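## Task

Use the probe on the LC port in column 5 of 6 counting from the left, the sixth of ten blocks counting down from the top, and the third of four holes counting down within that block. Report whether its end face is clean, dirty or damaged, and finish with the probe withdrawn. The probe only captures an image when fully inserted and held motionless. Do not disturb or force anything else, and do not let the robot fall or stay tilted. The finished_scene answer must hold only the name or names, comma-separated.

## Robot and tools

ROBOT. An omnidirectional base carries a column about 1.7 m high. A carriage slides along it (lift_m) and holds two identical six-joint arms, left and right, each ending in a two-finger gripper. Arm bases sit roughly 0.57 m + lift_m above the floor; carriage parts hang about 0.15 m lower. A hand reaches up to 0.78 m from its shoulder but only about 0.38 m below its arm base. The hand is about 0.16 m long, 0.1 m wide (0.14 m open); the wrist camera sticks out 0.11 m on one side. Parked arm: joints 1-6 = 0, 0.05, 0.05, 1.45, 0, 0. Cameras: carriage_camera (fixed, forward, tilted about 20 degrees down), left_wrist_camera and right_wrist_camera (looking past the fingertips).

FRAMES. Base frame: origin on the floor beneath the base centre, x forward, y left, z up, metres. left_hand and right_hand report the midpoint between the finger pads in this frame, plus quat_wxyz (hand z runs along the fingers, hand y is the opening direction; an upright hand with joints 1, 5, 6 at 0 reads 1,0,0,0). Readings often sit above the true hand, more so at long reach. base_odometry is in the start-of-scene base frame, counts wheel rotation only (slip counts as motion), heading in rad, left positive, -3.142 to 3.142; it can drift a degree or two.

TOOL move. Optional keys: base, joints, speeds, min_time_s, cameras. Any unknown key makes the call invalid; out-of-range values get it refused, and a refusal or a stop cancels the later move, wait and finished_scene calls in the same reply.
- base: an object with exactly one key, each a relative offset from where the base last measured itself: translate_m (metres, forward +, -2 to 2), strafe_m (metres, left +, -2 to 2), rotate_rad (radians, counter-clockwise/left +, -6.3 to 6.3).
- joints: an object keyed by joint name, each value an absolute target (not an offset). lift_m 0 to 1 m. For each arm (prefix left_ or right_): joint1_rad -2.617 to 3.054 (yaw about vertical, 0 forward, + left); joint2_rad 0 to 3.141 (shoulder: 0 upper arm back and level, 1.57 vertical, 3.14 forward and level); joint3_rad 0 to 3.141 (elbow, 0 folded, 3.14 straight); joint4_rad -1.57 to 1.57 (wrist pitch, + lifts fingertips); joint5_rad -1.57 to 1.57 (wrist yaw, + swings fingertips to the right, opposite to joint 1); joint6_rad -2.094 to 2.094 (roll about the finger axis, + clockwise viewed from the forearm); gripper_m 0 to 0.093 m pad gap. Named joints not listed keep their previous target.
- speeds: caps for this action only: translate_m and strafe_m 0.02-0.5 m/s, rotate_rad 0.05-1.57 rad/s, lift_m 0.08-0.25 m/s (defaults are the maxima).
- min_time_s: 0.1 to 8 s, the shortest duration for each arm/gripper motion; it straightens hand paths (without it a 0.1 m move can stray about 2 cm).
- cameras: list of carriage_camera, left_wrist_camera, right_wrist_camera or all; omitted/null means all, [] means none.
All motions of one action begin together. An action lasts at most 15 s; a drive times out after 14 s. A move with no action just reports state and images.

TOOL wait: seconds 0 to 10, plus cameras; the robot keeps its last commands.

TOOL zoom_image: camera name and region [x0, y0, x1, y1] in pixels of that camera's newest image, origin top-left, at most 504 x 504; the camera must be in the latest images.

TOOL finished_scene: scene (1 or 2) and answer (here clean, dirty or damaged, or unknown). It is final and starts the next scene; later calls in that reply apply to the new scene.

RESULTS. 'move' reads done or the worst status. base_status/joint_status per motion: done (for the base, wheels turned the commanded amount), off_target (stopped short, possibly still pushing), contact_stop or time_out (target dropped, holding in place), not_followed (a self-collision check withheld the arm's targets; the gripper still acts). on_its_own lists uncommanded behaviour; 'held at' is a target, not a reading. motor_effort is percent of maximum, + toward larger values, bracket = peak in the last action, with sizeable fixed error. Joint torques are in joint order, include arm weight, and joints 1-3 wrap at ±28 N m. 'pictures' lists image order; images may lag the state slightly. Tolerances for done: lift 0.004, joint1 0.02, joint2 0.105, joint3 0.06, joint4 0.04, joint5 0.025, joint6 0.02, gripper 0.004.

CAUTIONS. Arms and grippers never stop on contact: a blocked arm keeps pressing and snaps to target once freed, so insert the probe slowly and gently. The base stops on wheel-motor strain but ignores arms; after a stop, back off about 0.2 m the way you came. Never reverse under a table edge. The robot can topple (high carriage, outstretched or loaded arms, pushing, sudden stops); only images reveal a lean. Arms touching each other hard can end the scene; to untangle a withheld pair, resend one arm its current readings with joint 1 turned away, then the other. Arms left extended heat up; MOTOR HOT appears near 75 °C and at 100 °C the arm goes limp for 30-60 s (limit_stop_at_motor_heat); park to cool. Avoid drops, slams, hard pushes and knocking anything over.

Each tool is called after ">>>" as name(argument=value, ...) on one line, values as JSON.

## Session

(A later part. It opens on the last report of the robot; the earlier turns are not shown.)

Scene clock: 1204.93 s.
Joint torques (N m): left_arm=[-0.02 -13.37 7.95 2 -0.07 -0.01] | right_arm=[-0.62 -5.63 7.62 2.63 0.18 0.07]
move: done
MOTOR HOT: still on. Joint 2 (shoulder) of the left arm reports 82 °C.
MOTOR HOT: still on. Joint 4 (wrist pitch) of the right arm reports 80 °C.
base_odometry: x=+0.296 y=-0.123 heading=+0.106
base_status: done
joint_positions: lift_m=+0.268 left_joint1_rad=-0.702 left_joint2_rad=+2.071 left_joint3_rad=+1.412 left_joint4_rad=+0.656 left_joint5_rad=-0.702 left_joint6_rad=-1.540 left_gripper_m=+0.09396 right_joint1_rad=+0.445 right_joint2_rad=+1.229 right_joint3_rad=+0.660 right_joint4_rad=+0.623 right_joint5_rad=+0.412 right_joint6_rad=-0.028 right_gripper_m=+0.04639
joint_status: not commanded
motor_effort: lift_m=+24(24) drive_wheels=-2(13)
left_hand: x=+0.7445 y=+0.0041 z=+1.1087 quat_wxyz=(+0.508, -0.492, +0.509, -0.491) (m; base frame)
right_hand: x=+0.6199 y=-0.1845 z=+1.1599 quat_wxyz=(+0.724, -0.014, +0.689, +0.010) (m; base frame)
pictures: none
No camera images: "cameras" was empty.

>>> move(base={"translate_m": 0.014}, joints={"lift_m": 0.277}, cameras=[])

>>> move(base={"strafe_m": 0.012}, joints={"lift_m": 0.258}, cameras=[])

>>> move(base={"strafe_m": -0.020}, joints={"lift_m": 0.277}, cameras=[])

>>> move(base={"strafe_m": 0.020}, joints={"lift_m": 0.258}, cameras=[])

>>> move(base={"strafe_m": -0.012}, joints={"lift_m": 0.2674}, cameras=[])

>>> move(base={"translate_m": -0.007}, cameras=["left_wrist_camera", "right_wrist_camera", "carriage_camera"])

>>> zoom_image(camera="right_wrist_camera", region=[145, 60, 205, 110])

>>> zoom_image(camera="right_wrist_camera", region=[520, 60, 580, 110])

>>> zoom_image(camera="left_wrist_camera", region=[190, 195, 250, 245])

>>> zoom_image(camera="left_wrist_camera", region=[420, 195, 480, 245])

>>> zoom_image(camera="carriage_camera", region=[270, 120, 490, 280])

Scene clock: 1283.23 s.
Joint torques (N m): left_arm=[-0.23 -13.09 8.05 1.99 -0.06 -0.09] | right_arm=[-3.22 -1.68 10.43 3.06 -0.07 -0.07]
move: done
MOTOR HOT: still on. Joint 2 (shoulder) of the left arm reports 83 °C.
MOTOR HOT: still on. Joint 4 (wrist pitch) of the right arm reports 89 °C.
base_odometry: x=+0.310 y=-0.122 heading=+0.107
base_status: done
joint_positions: lift_m=+0.277 left_joint1_rad=-0.700 left_joint2_rad=+2.071 left_joint3_rad=+1.412 left_joint4_rad=+0.658 left_joint5_rad=-0.702 left_joint6_rad=-1.540 left_gripper_m=+0.09396 right_joint1_rad=+0.472 right_joint2_rad=+1.177 right_joint3_rad=+0.632 right_joint4_rad=+0.576 right_joint5_rad=+0.441 right_joint6_rad=-0.017 right_gripper_m=+0.04639
joint_status: all done
motor_effort: lift_m=+28(35) drive_wheels=+11(17)
left_hand: x=+0.7449 y=+0.0050 z=+1.1187 quat_wxyz=(+0.508, -0.493, +0.507, -0.492) (m; base frame)
right_hand: x=+0.6076 y=-0.1838 z=+1.1646 quat_wxyz=(+0.717, -0.012, +0.697, +0.010) (m; base frame)
pictures: none
No camera images: "cameras" was empty.

Scene clock: 1284.00 s.
Joint torques (N m): left_arm=[-0.43 -13.64 8.13 1.97 -0.03 -0.03] | right_arm=[-2.88 -1.51 10.39 2.66 -0.25 0.13]
move: done
MOTOR HOT: still on. Joint 2 (shoulder) of the left arm reports 83 °C.
MOTOR HOT: still on. Joint 4 (wrist pitch) of the right arm reports 89 °C.
base_odometry: x=+0.309 y=-0.110 heading=+0.106
base_status: done
joint_positions: lift_m=+0.258 left_joint1_rad=-0.698 left_joint2_rad=+2.072 left_joint3_rad=+1.412 left_joint4_rad=+0.655 left_joint5_rad=-0.702 left_joint6_rad=-1.540 left_gripper_m=+0.09396 right_joint1_rad=+0.469 right_joint2_rad=+1.177 right_joint3_rad=+0.632 right_joint4_rad=+0.617 right_joint5_rad=+0.458 right_joint6_rad=-0.033 right_gripper_m=+0.04639
joint_status: all done
on_its_own: right_joint4_rad moved +0.041 toward your old target +0.680
motor_effort: lift_m=+23(23) drive_wheels=+12(22)
left_hand: x=+0.7456 y=+0.0057 z=+1.0986 quat_wxyz=(+0.508, -0.493, +0.508, -0.490) (m; base frame)
right_hand: x=+0.6075 y=-0.1881 z=+1.1554 quat_wxyz=(+0.729, -0.004, +0.684, +0.003) (m; base frame)
pictures: none
No camera images: "cameras" was empty.

Scene clock: 1284.87 s.
Joint torques (N m): left_arm=[-0.65 -13.05 8.12 2 -0.01 -0.03] | right_arm=[-3.08 -1.87 10.35 3.08 0.09 -0.06]
move: done
MOTOR HOT: still on. Joint 2 (shoulder) of the left arm reports 83 °C.
MOTOR HOT: still on. Joint 4 (wrist pitch) of the right arm reports 89 °C.
base_odometry: x=+0.311 y=-0.130 heading=+0.107
base_status: done
joint_positions: lift_m=+0.277 left_joint1_rad=-0.700 left_joint2_rad=+2.071 left_joint3_rad=+1.412 left_joint4_rad=+0.659 left_joint5_rad=-0.702 left_joint6_rad=-1.540 left_gripper_m=+0.09396 right_joint1_rad=+0.471 right_joint2_rad=+1.181 right_joint3_rad=+0.632 right_joint4_rad=+0.580 right_joint5_rad=+0.423 right_joint6_rad=-0.018 right_gripper_m=+0.04639
joint_status: all done
motor_effort: lift_m=+28(36) drive_wheels=+9(16)
left_hand: x=+0.7450 y=+0.0051 z=+1.1188 quat_wxyz=(+0.508, -0.493, +0.507, -0.492) (m; base frame)
right_hand: x=+0.6082 y=-0.1808 z=+1.1640 quat_wxyz=(+0.717, -0.018, +0.697, +0.015) (m; base frame)
pictures: none
No camera images: "cameras" was empty.

Scene clock: 1285.73 s.
Joint torques (N m): left_arm=[-0.29 -13.38 7.84 2.09 -0.08 -0.07] | right_arm=[-2.81 -1.96 10.33 2.61 -0.23 0.16]
move: done
MOTOR HOT: still on. Joint 2 (shoulder) of the left arm reports 84 °C.
MOTOR HOT: still on. Joint 4 (wrist pitch) of the right arm reports 89 °C.
base_odometry: x=+0.309 y=-0.110 heading=+0.106
base_status: done
joint_positions: lift_m=+0.258 left_joint1_rad=-0.699 left_joint2_rad=+2.072 left_joint3_rad=+1.413 left_joint4_rad=+0.654 left_joint5_rad=-0.702 left_joint6_rad=-1.540 left_gripper_m=+0.09396 right_joint1_rad=+0.468 right_joint2_rad=+1.181 right_joint3_rad=+0.632 right_joint4_rad=+0.623 right_joint5_rad=+0.455 right_joint6_rad=-0.036 right_gripper_m=+0.04639
joint_status: all done
on_its_own: right_joint4_rad moved +0.043 toward your old target +0.680
motor_effort: lift_m=+23(23) drive_wheels=+12(18)
left_hand: x=+0.7453 y=+0.0051 z=+1.0985 quat_wxyz=(+0.508, -0.493, +0.509, -0.490) (m; base frame)
right_hand: x=+0.6082 y=-0.1879 z=+1.1553 quat_wxyz=(+0.730, -0.005, +0.683, +0.003) (m; base frame)
pictures: none
No camera images: "cameras" was empty.

Scene clock: 1286.50 s.
Joint torques (N m): left_arm=[-0.18 -13.2 7.94 2.07 -0.03 -0.06] | right_arm=[-2.81 -1.98 10.36 2.82 0.01 0.07]
move: done
MOTOR HOT: still on. Joint 2 (shoulder) of the left arm reports 84 °C.
MOTOR HOT: still on. Joint 4 (wrist pitch) of the right arm reports 89 °C.
base_odometry: x=+0.310 y=-0.122 heading=+0.107
base_status: done
joint_positions: lift_m=+0.267 left_joint1_rad=-0.702 left_joint2_rad=+2.071 left_joint3_rad=+1.413 left_joint4_rad=+0.657 left_joint5_rad=-0.702 left_joint6_rad=-1.540 left_gripper_m=+0.09396 right_joint1_rad=+0.468 right_joint2_rad=+1.182 right_joint3_rad=+0.632 right_joint4_rad=+0.603 right_joint5_rad=+0.433 right_joint6_rad=-0.027 right_gripper_m=+0.04639
joint_status: all done
motor_effort: lift_m=+28(34) drive_wheels=+8(13)
left_hand: x=+0.7443 y=+0.0037 z=+1.1088 quat_wxyz=(+0.507, -0.492, +0.508, -0.492) (m; base frame)
right_hand: x=+0.6085 y=-0.1838 z=+1.1594 quat_wxyz=(+0.724, -0.013, +0.690, +0.011) (m; base frame)
pictures: none
No camera images: "cameras" was empty.

Scene clock: 1287.13 s.
Joint torques (N m): left_arm=[-0.2 -13.37 8.03 1.98 -0.01 0.02] | right_arm=[-1.52 -4.29 10.02 2.53 0.11 0.06]
move: done
MOTOR HOT: still on. Joint 2 (shoulder) of the left arm reports 84 °C.
MOTOR HOT: still on. Joint 4 (wrist pitch) of the right arm reports 88 °C.
base_odometry: x=+0.303 y=-0.122 heading=+0.107
base_status: done
joint_positions: lift_m=+0.267 left_joint1_rad=-0.702 left_joint2_rad=+2.071 left_joint3_rad=+1.413 left_joint4_rad=+0.656 left_joint5_rad=-0.702 left_joint6_rad=-1.540 left_gripper_m=+0.09396 right_joint1_rad=+0.455 right_joint2_rad=+1.211 right_joint3_rad=+0.635 right_joint4_rad=+0.633 right_joint5_rad=+0.420 right_joint6_rad=-0.027 right_gripper_m=+0.04639
joint_status: not commanded
motor_effort: lift_m=+28(28) drive_wheels=-5(13)
left_hand: x=+0.7445 y=+0.0040 z=+1.1087 quat_wxyz=(+0.507, -0.492, +0.508, -0.492) (m; base frame)
right_hand: x=+0.6143 y=-0.1841 z=+1.1573 quat_wxyz=(+0.725, -0.013, +0.688, +0.011) (m; base frame)
pictures: carriage_camera, left_wrist_camera, right_wrist_camera
Images, in order (width x height): carriage_camera 672x504, left_wrist_camera 672x504, right_wrist_camera 672x504.

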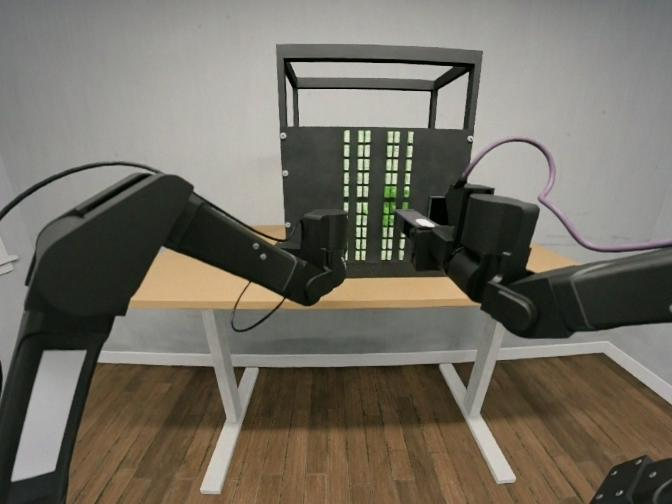

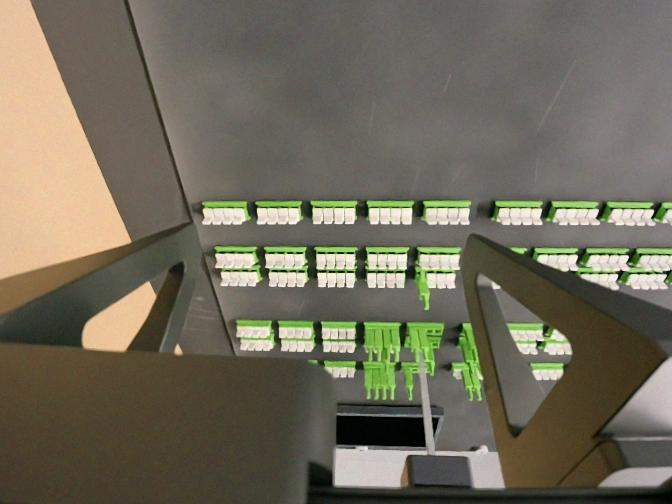

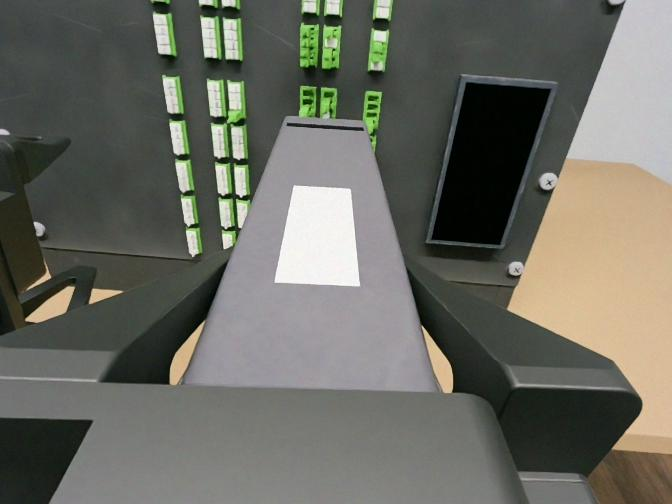

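Scaled by 8.400 from the camera's 672x504 image, which has a finer 960x720 frame.

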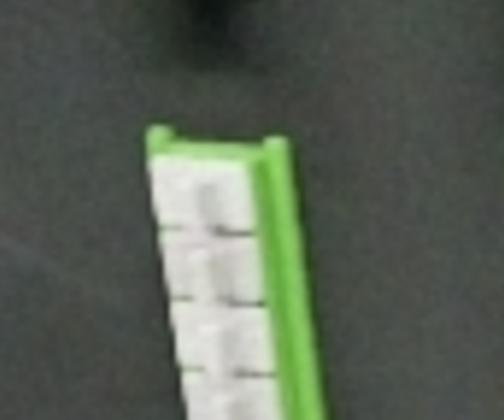

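Scaled by 8.400 from the camera's 672x504 image, which has a finer 960x720 frame.

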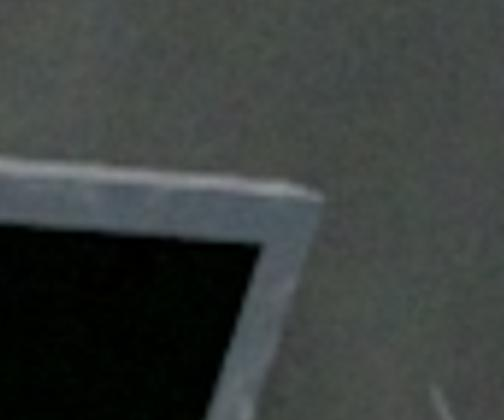

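Scaled by 8.400 from the camera's 672x504 image, which has a finer 960x720 frame.

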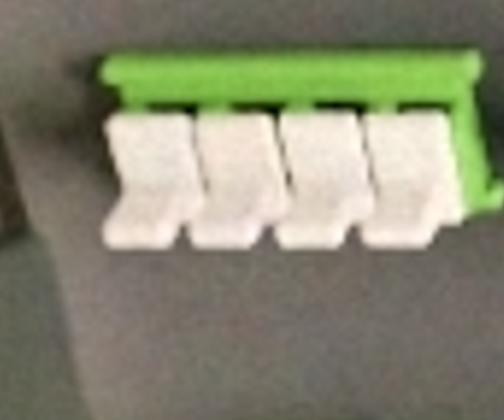

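Scaled by 8.400 from the camera's 672x504 image, which has a finer 960x720 frame.

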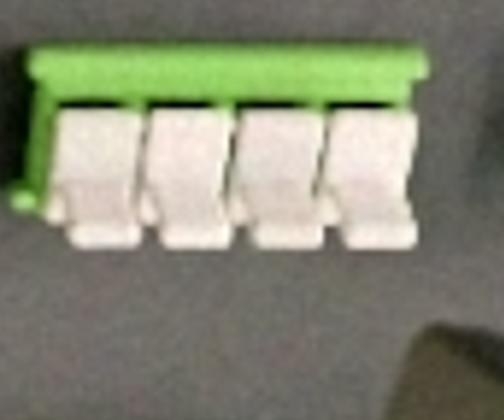

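Scaled by 2.291 from the camera's 672x504 image, which has a finer 960x720 frame.

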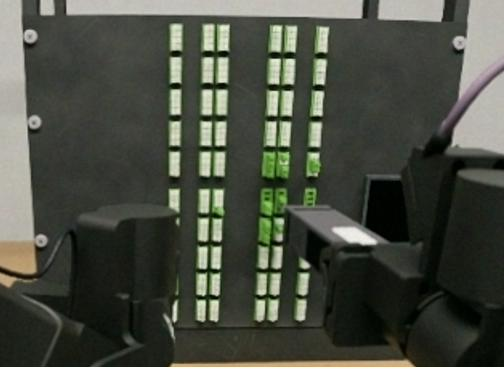

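>>> zoom_image(camera="right_wrist_camera", region=[440, 60, 500, 105])

>>> zoom_image(camera="right_wrist_camera", region=[410, 220, 470, 265])

>>> zoom_image(camera="right_wrist_camera", region=[470, 220, 530, 265])

>>> zoom_image(camera="right_wrist_camera", region=[150, 110, 210, 155])

>>> zoom_image(camera="right_wrist_camera", region=[165, 220, 225, 265])

>>> zoom_image(camera="right_wrist_camera", region=[280, 105, 380, 200])

>>> zoom_image(camera="right_wrist_camera", region=[260, 260, 380, 300])

>>> zoom_image(camera="right_wrist_camera", region=[170, 340, 460, 400])

Scaled by 8.400 from the camera's 672x504 image, which has a finer 960x720 frame.

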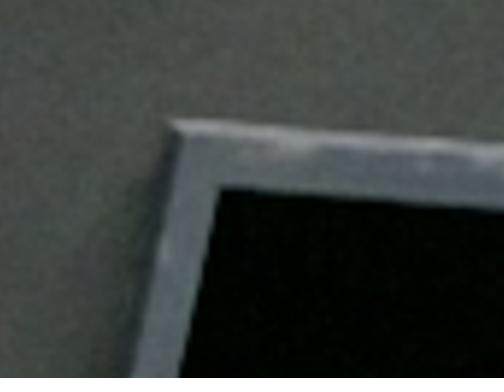

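Scaled by 8.400 from the camera's 672x504 image, which has a finer 960x720 frame.

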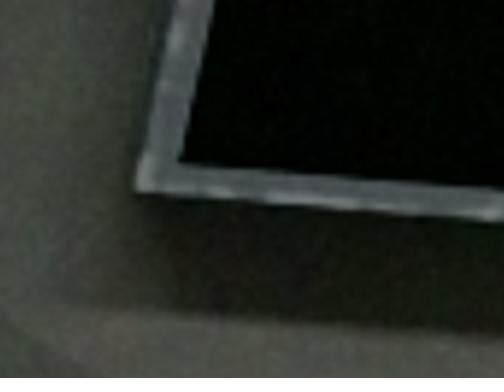

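Scaled by 8.400 from the camera's 672x504 image, which has a finer 960x720 frame.

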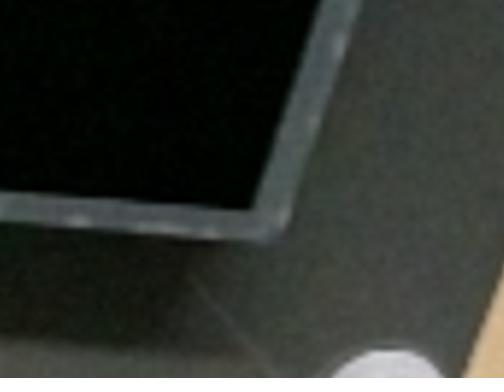

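Scaled by 8.400 from the camera's 672x504 image, which has a finer 960x720 frame.

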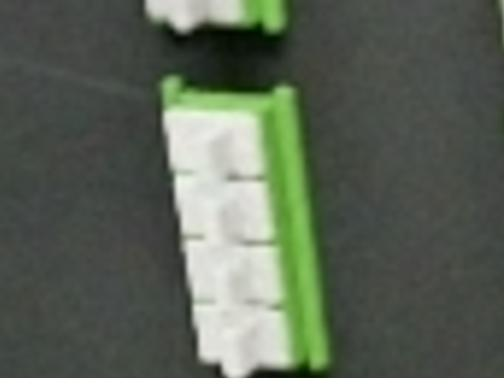

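Scaled by 8.400 from the camera's 672x504 image, which has a finer 960x720 frame.

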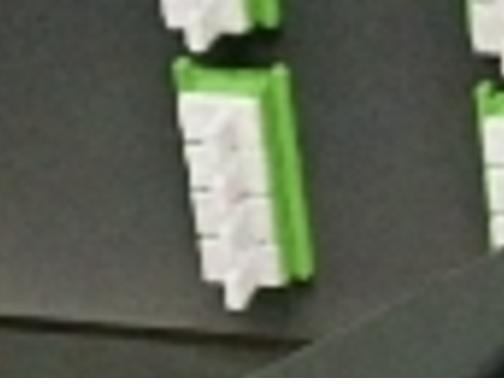

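Scaled by 5.040 from the camera's 672x504 image, which has a finer 960x720 frame.

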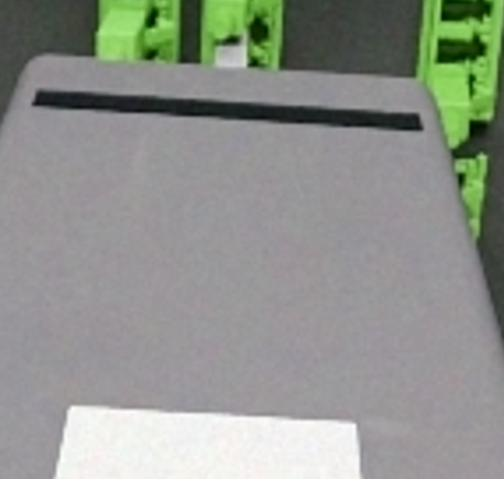

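Scaled by 4.200 from the camera's 672x504 image, which has a finer 960x720 frame.

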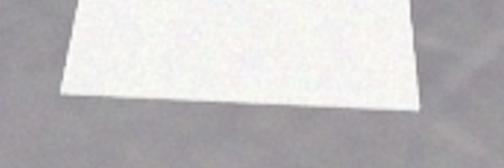

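Scaled by 1.738 from the camera's 672x504 image, which has a finer 960x720 frame.

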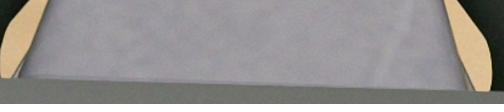

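>>> zoom_image(camera="left_wrist_camera", region=[225, 310, 285, 355])

>>> zoom_image(camera="left_wrist_camera", region=[395, 315, 455, 360])

>>> zoom_image(camera="left_wrist_camera", region=[395, 360, 455, 405])

>>> zoom_image(camera="left_wrist_camera", region=[395, 420, 485, 465])

>>> zoom_image(camera="left_wrist_camera", region=[120, 0, 200, 60])

>>> zoom_image(camera="left_wrist_camera", region=[150, 160, 230, 220])

>>> zoom_image(camera="left_wrist_camera", region=[590, 190, 660, 240])

>>> zoom_image(camera="left_wrist_camera", region=[500, 310, 580, 385])

Scaled by 8.400 from the camera's 672x504 image, which has a finer 960x720 frame.

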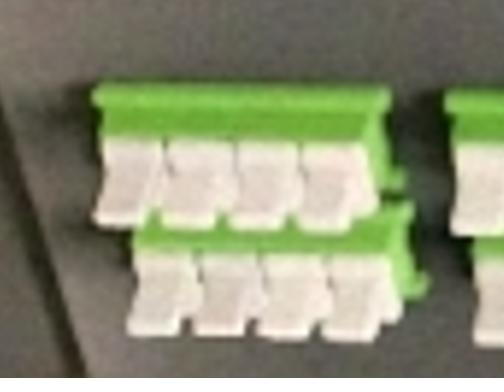

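Scaled by 8.400 from the camera's 672x504 image, which has a finer 960x720 frame.

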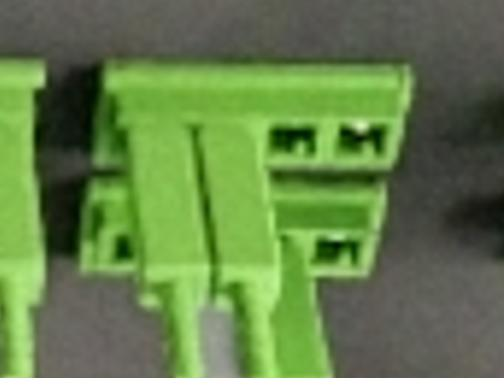

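Scaled by 8.400 from the camera's 672x504 image, which has a finer 960x720 frame.

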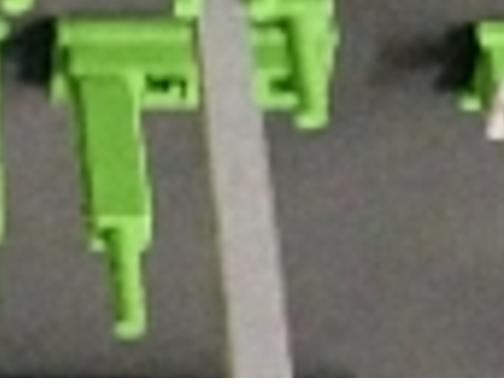

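Scaled by 5.600 from the camera's 672x504 image, which has a finer 960x720 frame.

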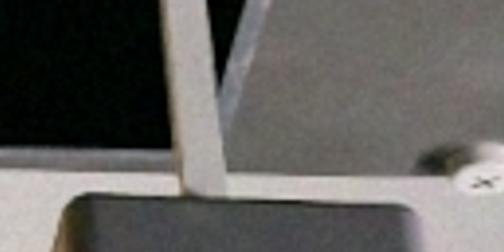

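Scaled by 6.300 from the camera's 672x504 image, which has a finer 960x720 frame.

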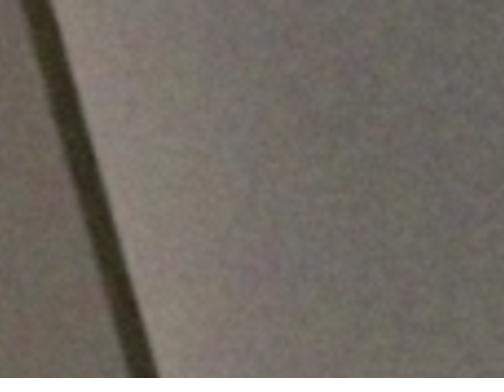

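Scaled by 6.300 from the camera's 672x504 image, which has a finer 960x720 frame.

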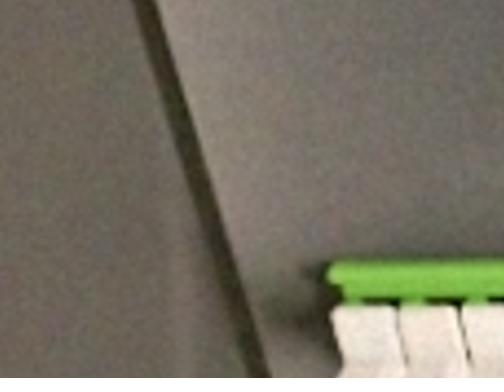

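Scaled by 7.200 from the camera's 672x504 image, which has a finer 960x720 frame.

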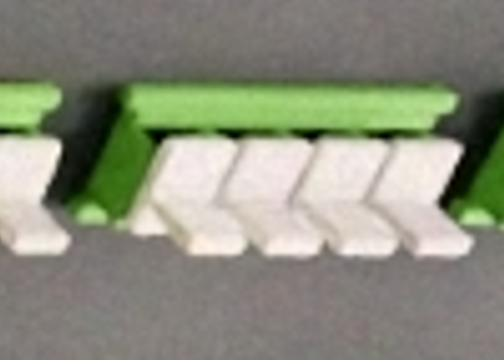

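Scaled by 6.300 from the camera's 672x504 image, which has a finer 960x720 frame.

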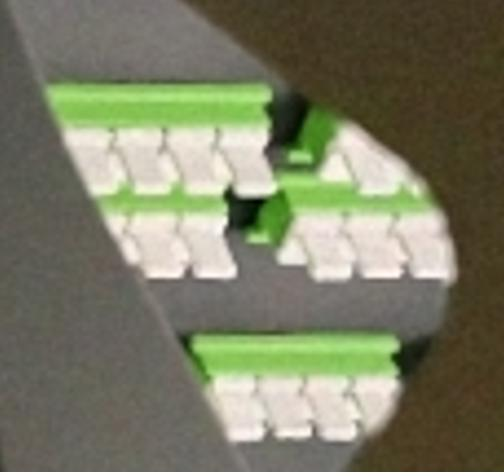

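>>> zoom_image(camera="right_wrist_camera", region=[40, 230, 120, 275])

>>> zoom_image(camera="right_wrist_camera", region=[440, 255, 520, 300])

>>> zoom_image(camera="right_wrist_camera", region=[145, 0, 245, 60])

>>> zoom_image(camera="right_wrist_camera", region=[295, 10, 395, 70])

>>> zoom_image(camera="right_wrist_camera", region=[295, 70, 395, 130])

>>> zoom_image(camera="right_wrist_camera", region=[145, 60, 245, 120])

Scaled by 6.300 from the camera's 672x504 image, which has a finer 960x720 frame.

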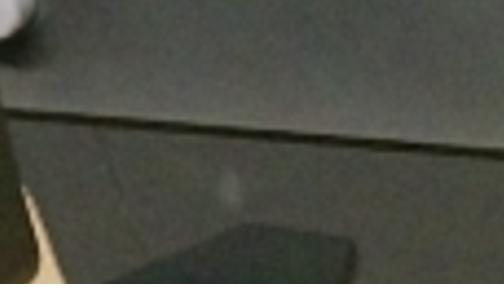

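Scaled by 6.300 from the camera's 672x504 image, which has a finer 960x720 frame.

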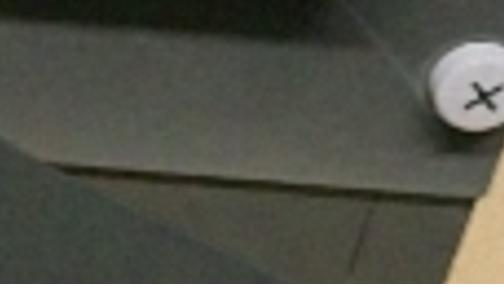

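Scaled by 5.040 from the camera's 672x504 image, which has a finer 960x720 frame.

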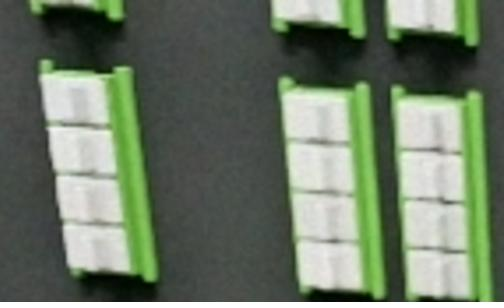

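Scaled by 5.040 from the camera's 672x504 image, which has a finer 960x720 frame.

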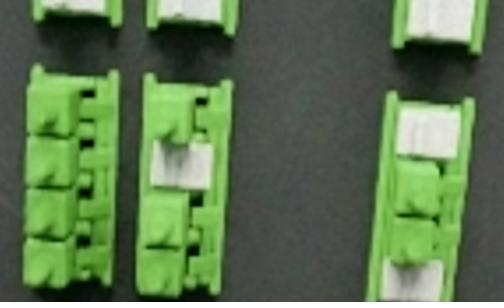

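Scaled by 5.040 from the camera's 672x504 image, which has a finer 960x720 frame.

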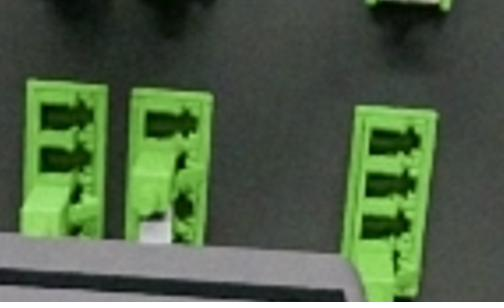

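Scaled by 5.040 from the camera's 672x504 image, which has a finer 960x720 frame.

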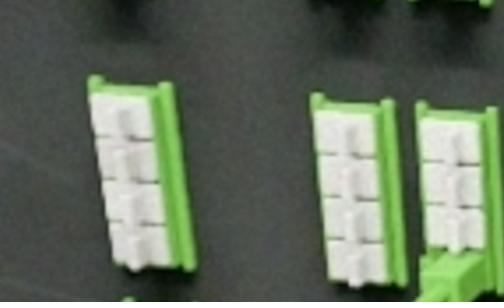

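>>> move(cameras=["right_wrist_camera"])

Scene clock: 1465.43 s.
Joint torques (N m): left_arm=[-0.01 -13.33 7.95 2 -0.07 -0.03] | right_arm=[-1.52 -4.36 9.98 2.52 0.13 0.06]
MOTOR HOT: still on. Joint 2 (shoulder) of the left arm reports 84 °C.
MOTOR HOT: still on. Joint 4 (wrist pitch) of the right arm reports 79 °C.
base_odometry: x=+0.303 y=-0.122 heading=+0.107
base_status: done
joint_positions: lift_m=+0.267 left_joint1_rad=-0.702 left_joint2_rad=+2.071 left_joint3_rad=+1.413 left_joint4_rad=+0.656 left_joint5_rad=-0.702 left_joint6_rad=-1.540 left_gripper_m=+0.09396 right_joint1_rad=+0.455 right_joint2_rad=+1.211 right_joint3_rad=+0.635 right_joint4_rad=+0.633 right_joint5_rad=+0.420 right_joint6_rad=-0.027 right_gripper_m=+0.04639
joint_status: not commanded
motor_effort: lift_m=+28(28) drive_wheels=-4(13)
left_hand: x=+0.7445 y=+0.0040 z=+1.1087 quat_wxyz=(+0.507, -0.492, +0.508, -0.492) (m; base frame)
right_hand: x=+0.6143 y=-0.1841 z=+1.1573 quat_wxyz=(+0.725, -0.013, +0.688, +0.011) (m; base frame)
pictures: right_wrist_camera
Images, in order (width x height): right_wrist_camera 672x504.

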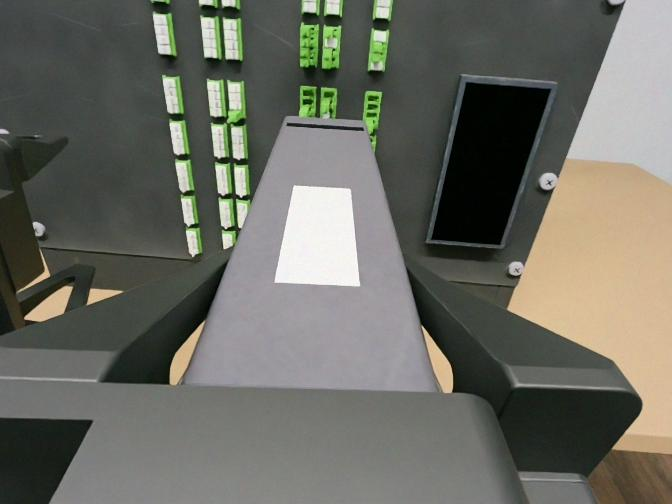

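>>> move(base={"strafe_m": 0.012}, joints={"right_joint5_rad": 0.460}, min_time_s=1.0, speeds={"strafe_m": 0.02}, cameras=["right_wrist_camera", "left_wrist_camera"])

>>> zoom_image(camera="right_wrist_camera", region=[300, 80, 350, 120])

Scene clock: 1477.93 s.
Joint torques (N m): left_arm=[-0.12 -13.19 7.76 2.04 -0.03 0.04] | right_arm=[-1.44 -4.34 10.02 2.52 0.14 0.07]
move: done
MOTOR HOT: still on. Joint 2 (shoulder) of the left arm reports 84 °C.
MOTOR HOT: still on. Joint 4 (wrist pitch) of the right arm reports 79 °C.
base_odometry: x=+0.302 y=-0.111 heading=+0.106
base_status: done
joint_positions: lift_m=+0.267 left_joint1_rad=-0.702 left_joint2_rad=+2.071 left_joint3_rad=+1.413 left_joint4_rad=+0.656 left_joint5_rad=-0.702 left_joint6_rad=-1.540 left_gripper_m=+0.09396 right_joint1_rad=+0.454 right_joint2_rad=+1.211 right_joint3_rad=+0.635 right_joint4_rad=+0.633 right_joint5_rad=+0.444 right_joint6_rad=-0.027 right_gripper_m=+0.04639
joint_status: all done
motor_effort: lift_m=+28(28) drive_wheels=+6(19)
left_hand: x=+0.7445 y=+0.0040 z=+1.1087 quat_wxyz=(+0.507, -0.492, +0.508, -0.492) (m; base frame)
right_hand: x=+0.6145 y=-0.1888 z=+1.1572 quat_wxyz=(+0.725, -0.004, +0.688, +0.003) (m; base frame)
pictures: left_wrist_camera, right_wrist_camera
Images, in order (width x height): left_wrist_camera 672x504, right_wrist_camera 672x504.

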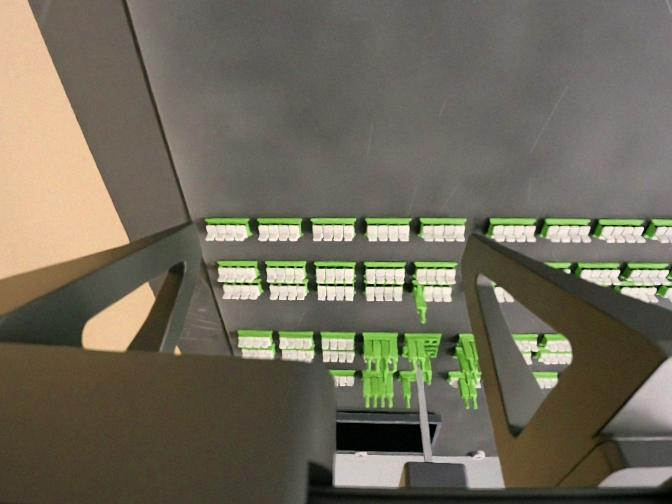

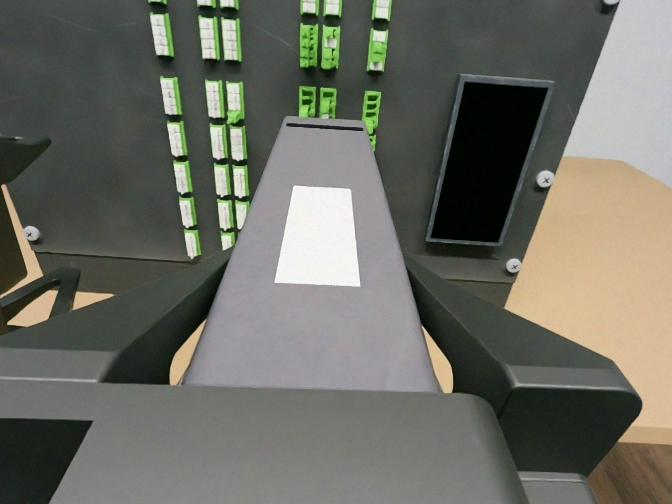

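Scaled by 10.080 from the camera's 672x504 image, which has a finer 960x720 frame.

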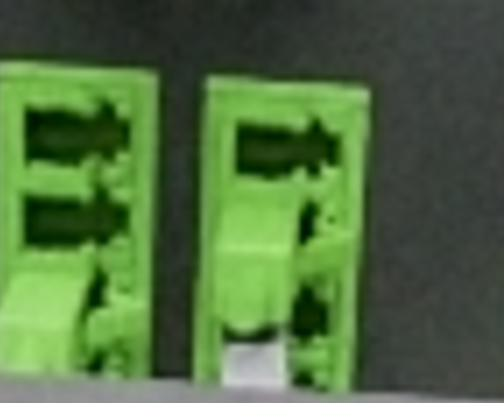

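>>> move(base={"translate_m": 0.011}, speeds={"translate_m": 0.02}, cameras=["right_wrist_camera"])

>>> zoom_image(camera="right_wrist_camera", region=[300, 80, 350, 120])

Scene clock: 1484.73 s.
Joint torques (N m): left_arm=[-0.27 -13.11 7.97 1.95 -0.01 -0.03] | right_arm=[-3.07 -0.51 10.33 3.05 -0.06 0.03]
move: done
MOTOR HOT: still on. Joint 2 (shoulder) of the left arm reports 85 °C.
MOTOR HOT: still on. Joint 4 (wrist pitch) of the right arm reports 80 °C.
base_odometry: x=+0.313 y=-0.109 heading=+0.106
base_status: done
joint_positions: lift_m=+0.267 left_joint1_rad=-0.702 left_joint2_rad=+2.071 left_joint3_rad=+1.413 left_joint4_rad=+0.656 left_joint5_rad=-0.702 left_joint6_rad=-1.540 left_gripper_m=+0.09396 right_joint1_rad=+0.471 right_joint2_rad=+1.164 right_joint3_rad=+0.631 right_joint4_rad=+0.579 right_joint5_rad=+0.462 right_joint6_rad=-0.024 right_gripper_m=+0.04639
joint_status: not commanded
motor_effort: lift_m=+28(28) drive_wheels=+10(16)
left_hand: x=+0.7445 y=+0.0040 z=+1.1087 quat_wxyz=(+0.507, -0.492, +0.508, -0.492) (m; base frame)
right_hand: x=+0.6056 y=-0.1889 z=+1.1603 quat_wxyz=(+0.722, -0.004, +0.692, +0.002) (m; base frame)
pictures: right_wrist_camera
Images, in order (width x height): right_wrist_camera 672x504.

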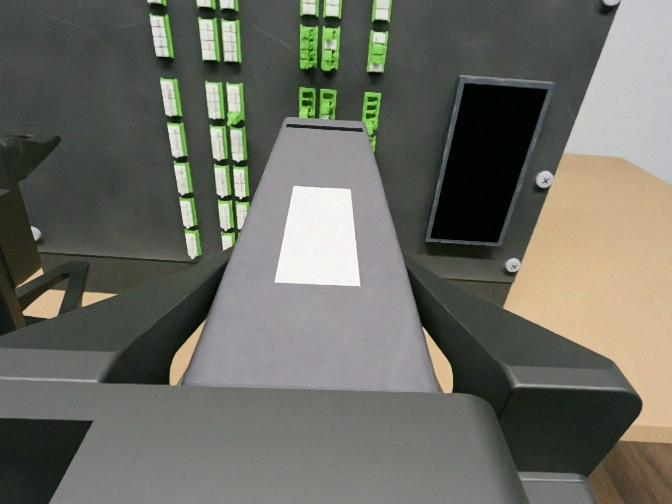

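Scaled by 10.080 from the camera's 672x504 image, which has a finer 960x720 frame.

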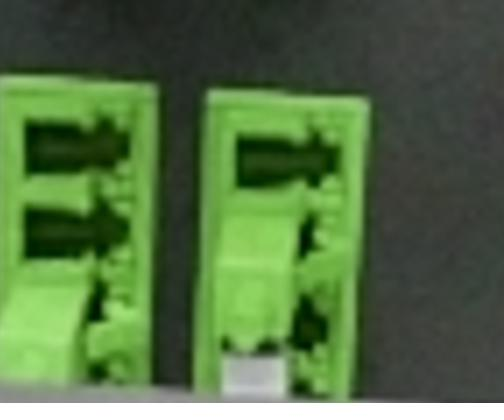

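>>> zoom_image(camera="right_wrist_camera", region=[140, 60, 180, 100])

>>> zoom_image(camera="right_wrist_camera", region=[530, 60, 570, 100])

Scaled by 12.600 from the camera's 672x504 image, which has a finer 960x720 frame.

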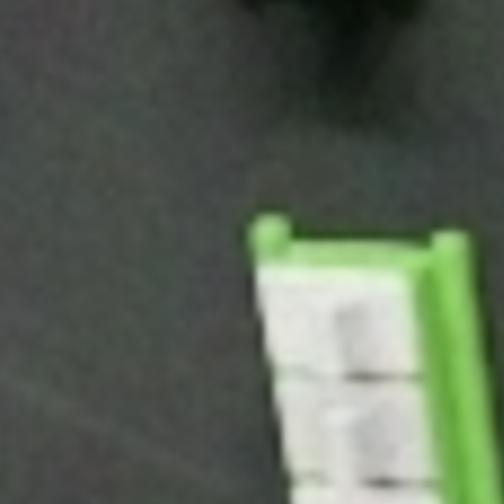

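Scaled by 12.600 from the camera's 672x504 image, which has a finer 960x720 frame.

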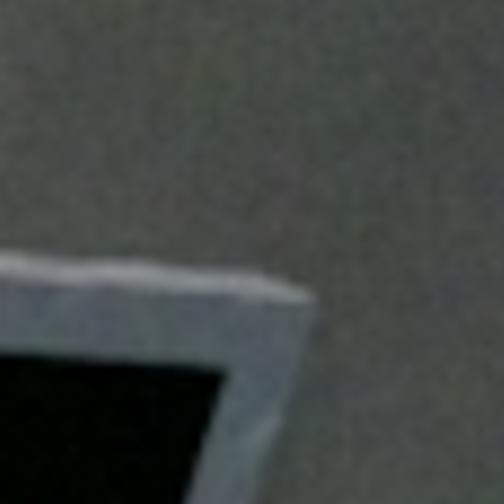

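>>> zoom_image(camera="left_wrist_camera", region=[350, 320, 500, 480])

>>> zoom_image(camera="left_wrist_camera", region=[380, 230, 480, 335])

This scene's latest camera images include none from left_wrist_camera. They are from: right_wrist_camera. left_wrist_camera's image comes with the result of a call that names it in "cameras".

This scene's latest camera images include none from left_wrist_camera. They are from: right_wrist_camera. left_wrist_camera's image comes with the result of a call that names it in "cameras".

>>> move(base={"translate_m": -0.008}, speeds={"translate_m": 0.02}, cameras=["left_wrist_camera"])

>>> zoom_image(camera="left_wrist_camera", region=[350, 320, 500, 480])

>>> zoom_image(camera="left_wrist_camera", region=[380, 325, 480, 405])

Scene clock: 1552.33 s.
Joint torques (N m): left_arm=[-0.21 -13.45 8.05 2.11 0 -0.03] | right_arm=[-1.69 -3.25 10.37 2.63 0.12 0.03]
move: done
MOTOR HOT: still on. Joint 2 (shoulder) of the left arm reports 85 °C.
MOTOR HOT: still on. Joint 4 (wrist pitch) of the right arm reports 93 °C.
base_odometry: x=+0.305 y=-0.110 heading=+0.106
base_status: done
joint_positions: lift_m=+0.267 left_joint1_rad=-0.701 left_joint2_rad=+2.071 left_joint3_rad=+1.413 left_joint4_rad=+0.656 left_joint5_rad=-0.702 left_joint6_rad=-1.540 left_gripper_m=+0.09396 right_joint1_rad=+0.457 right_joint2_rad=+1.197 right_joint3_rad=+0.631 right_joint4_rad=+0.622 right_joint5_rad=+0.446 right_joint6_rad=-0.024 right_gripper_m=+0.04639
joint_status: not commanded
on_its_own: right_joint4_rad moved +0.043 toward your old target +0.680
motor_effort: lift_m=+28(28) drive_wheels=+7(11)
left_hand: x=+0.7446 y=+0.0042 z=+1.1087 quat_wxyz=(+0.508, -0.492, +0.508, -0.491) (m; base frame)
right_hand: x=+0.6120 y=-0.1891 z=+1.1579 quat_wxyz=(+0.725, -0.004, +0.689, +0.004) (m; base frame)
pictures: left_wrist_camera
Images, in order (width x height): left_wrist_camera 672x504.

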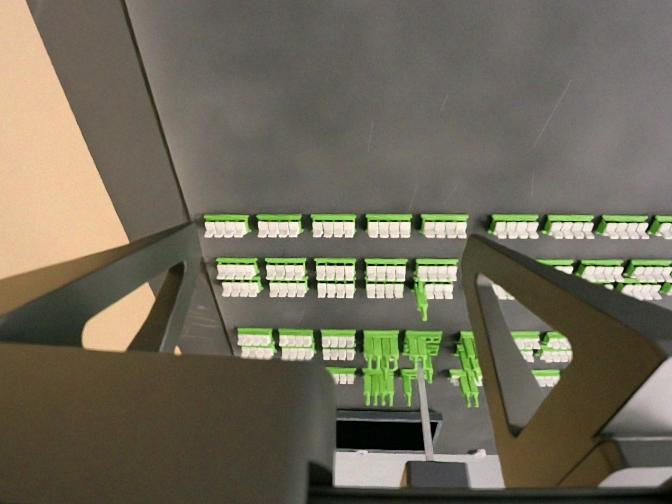

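Scaled by 3.150 from the camera's 672x504 image, which has a finer 960x720 frame.

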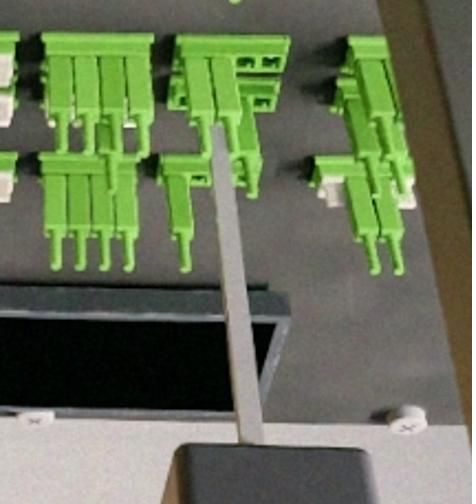

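Scaled by 5.040 from the camera's 672x504 image, which has a finer 960x720 frame.

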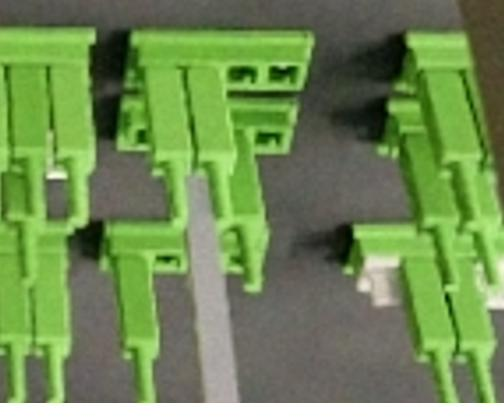

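>>> move(base={"strafe_m": 0.016}, joints={"right_joint5_rad": 0.497}, min_time_s=1.0, speeds={"strafe_m": 0.02}, cameras=[])

>>> move(base={"translate_m": -0.003}, speeds={"translate_m": 0.02}, cameras=["right_wrist_camera"])

>>> zoom_image(camera="right_wrist_camera", region=[300, 80, 350, 120])

Scene clock: 1584.17 s.
Joint torques (N m): left_arm=[0.01 -13.07 7.83 1.96 -0.07 0.02] | right_arm=[-1.36 -3.29 10.36 2.62 0.16 0.04]
move: done
MOTOR HOT: still on. Joint 2 (shoulder) of the left arm reports 86 °C.
MOTOR HOT: still on. Joint 4 (wrist pitch) of the right arm reports 91 °C.
base_odometry: x=+0.304 y=-0.095 heading=+0.105
base_status: done
joint_positions: lift_m=+0.267 left_joint1_rad=-0.700 left_joint2_rad=+2.071 left_joint3_rad=+1.413 left_joint4_rad=+0.656 left_joint5_rad=-0.702 left_joint6_rad=-1.540 left_gripper_m=+0.09396 right_joint1_rad=+0.454 right_joint2_rad=+1.197 right_joint3_rad=+0.631 right_joint4_rad=+0.623 right_joint5_rad=+0.477 right_joint6_rad=-0.024 right_gripper_m=+0.04639
joint_status: all done
motor_effort: lift_m=+28(28) drive_wheels=+9(19)
left_hand: x=+0.7448 y=+0.0046 z=+1.1087 quat_wxyz=(+0.508, -0.493, +0.508, -0.491) (m; base frame)
right_hand: x=+0.6123 y=-0.1956 z=+1.1579 quat_wxyz=(+0.725, +0.009, +0.689, -0.008) (m; base frame)
pictures: none
No camera images: "cameras" was empty.

Scene clock: 1584.77 s.
Joint torques (N m): left_arm=[-0.08 -13.07 7.66 1.97 -0.08 -0.04] | right_arm=[-0.57 -3.84 10.3 2.49 0.3 0.03]
move: done
MOTOR HOT: still on. Joint 2 (shoulder) of the left arm reports 86 °C.
MOTOR HOT: still on. Joint 4 (wrist pitch) of the right arm reports 91 °C.
base_odometry: x=+0.301 y=-0.095 heading=+0.105
base_status: done
joint_positions: lift_m=+0.267 left_joint1_rad=-0.700 left_joint2_rad=+2.071 left_joint3_rad=+1.413 left_joint4_rad=+0.656 left_joint5_rad=-0.702 left_joint6_rad=-1.540 left_gripper_m=+0.09396 right_joint1_rad=+0.446 right_joint2_rad=+1.206 right_joint3_rad=+0.631 right_joint4_rad=+0.634 right_joint5_rad=+0.463 right_joint6_rad=-0.024 right_gripper_m=+0.04639
joint_status: not commanded
motor_effort: lift_m=+28(28) drive_wheels=+3(12)
left_hand: x=+0.7448 y=+0.0046 z=+1.1087 quat_wxyz=(+0.508, -0.493, +0.508, -0.491) (m; base frame)
right_hand: x=+0.6144 y=-0.1957 z=+1.1571 quat_wxyz=(+0.726, +0.007, +0.688, -0.006) (m; base frame)
pictures: right_wrist_camera
Images, in order (width x height): right_wrist_camera 672x504.

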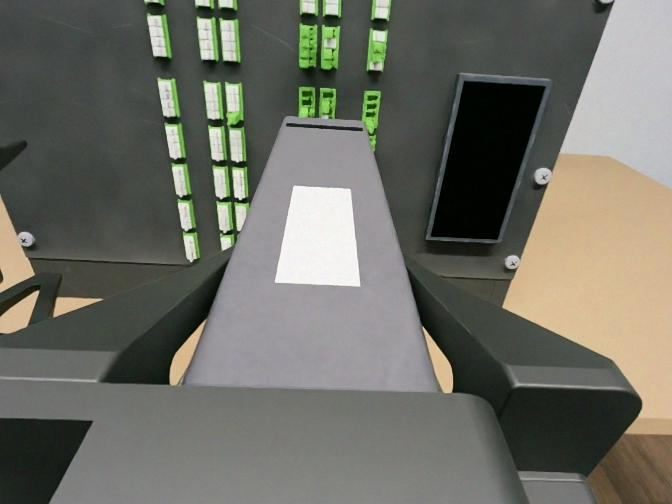

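Scaled by 10.080 from the camera's 672x504 image, which has a finer 960x720 frame.

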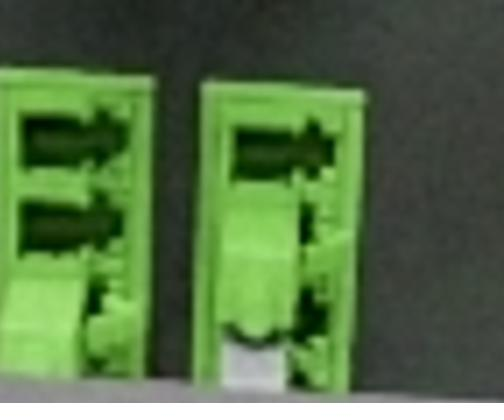

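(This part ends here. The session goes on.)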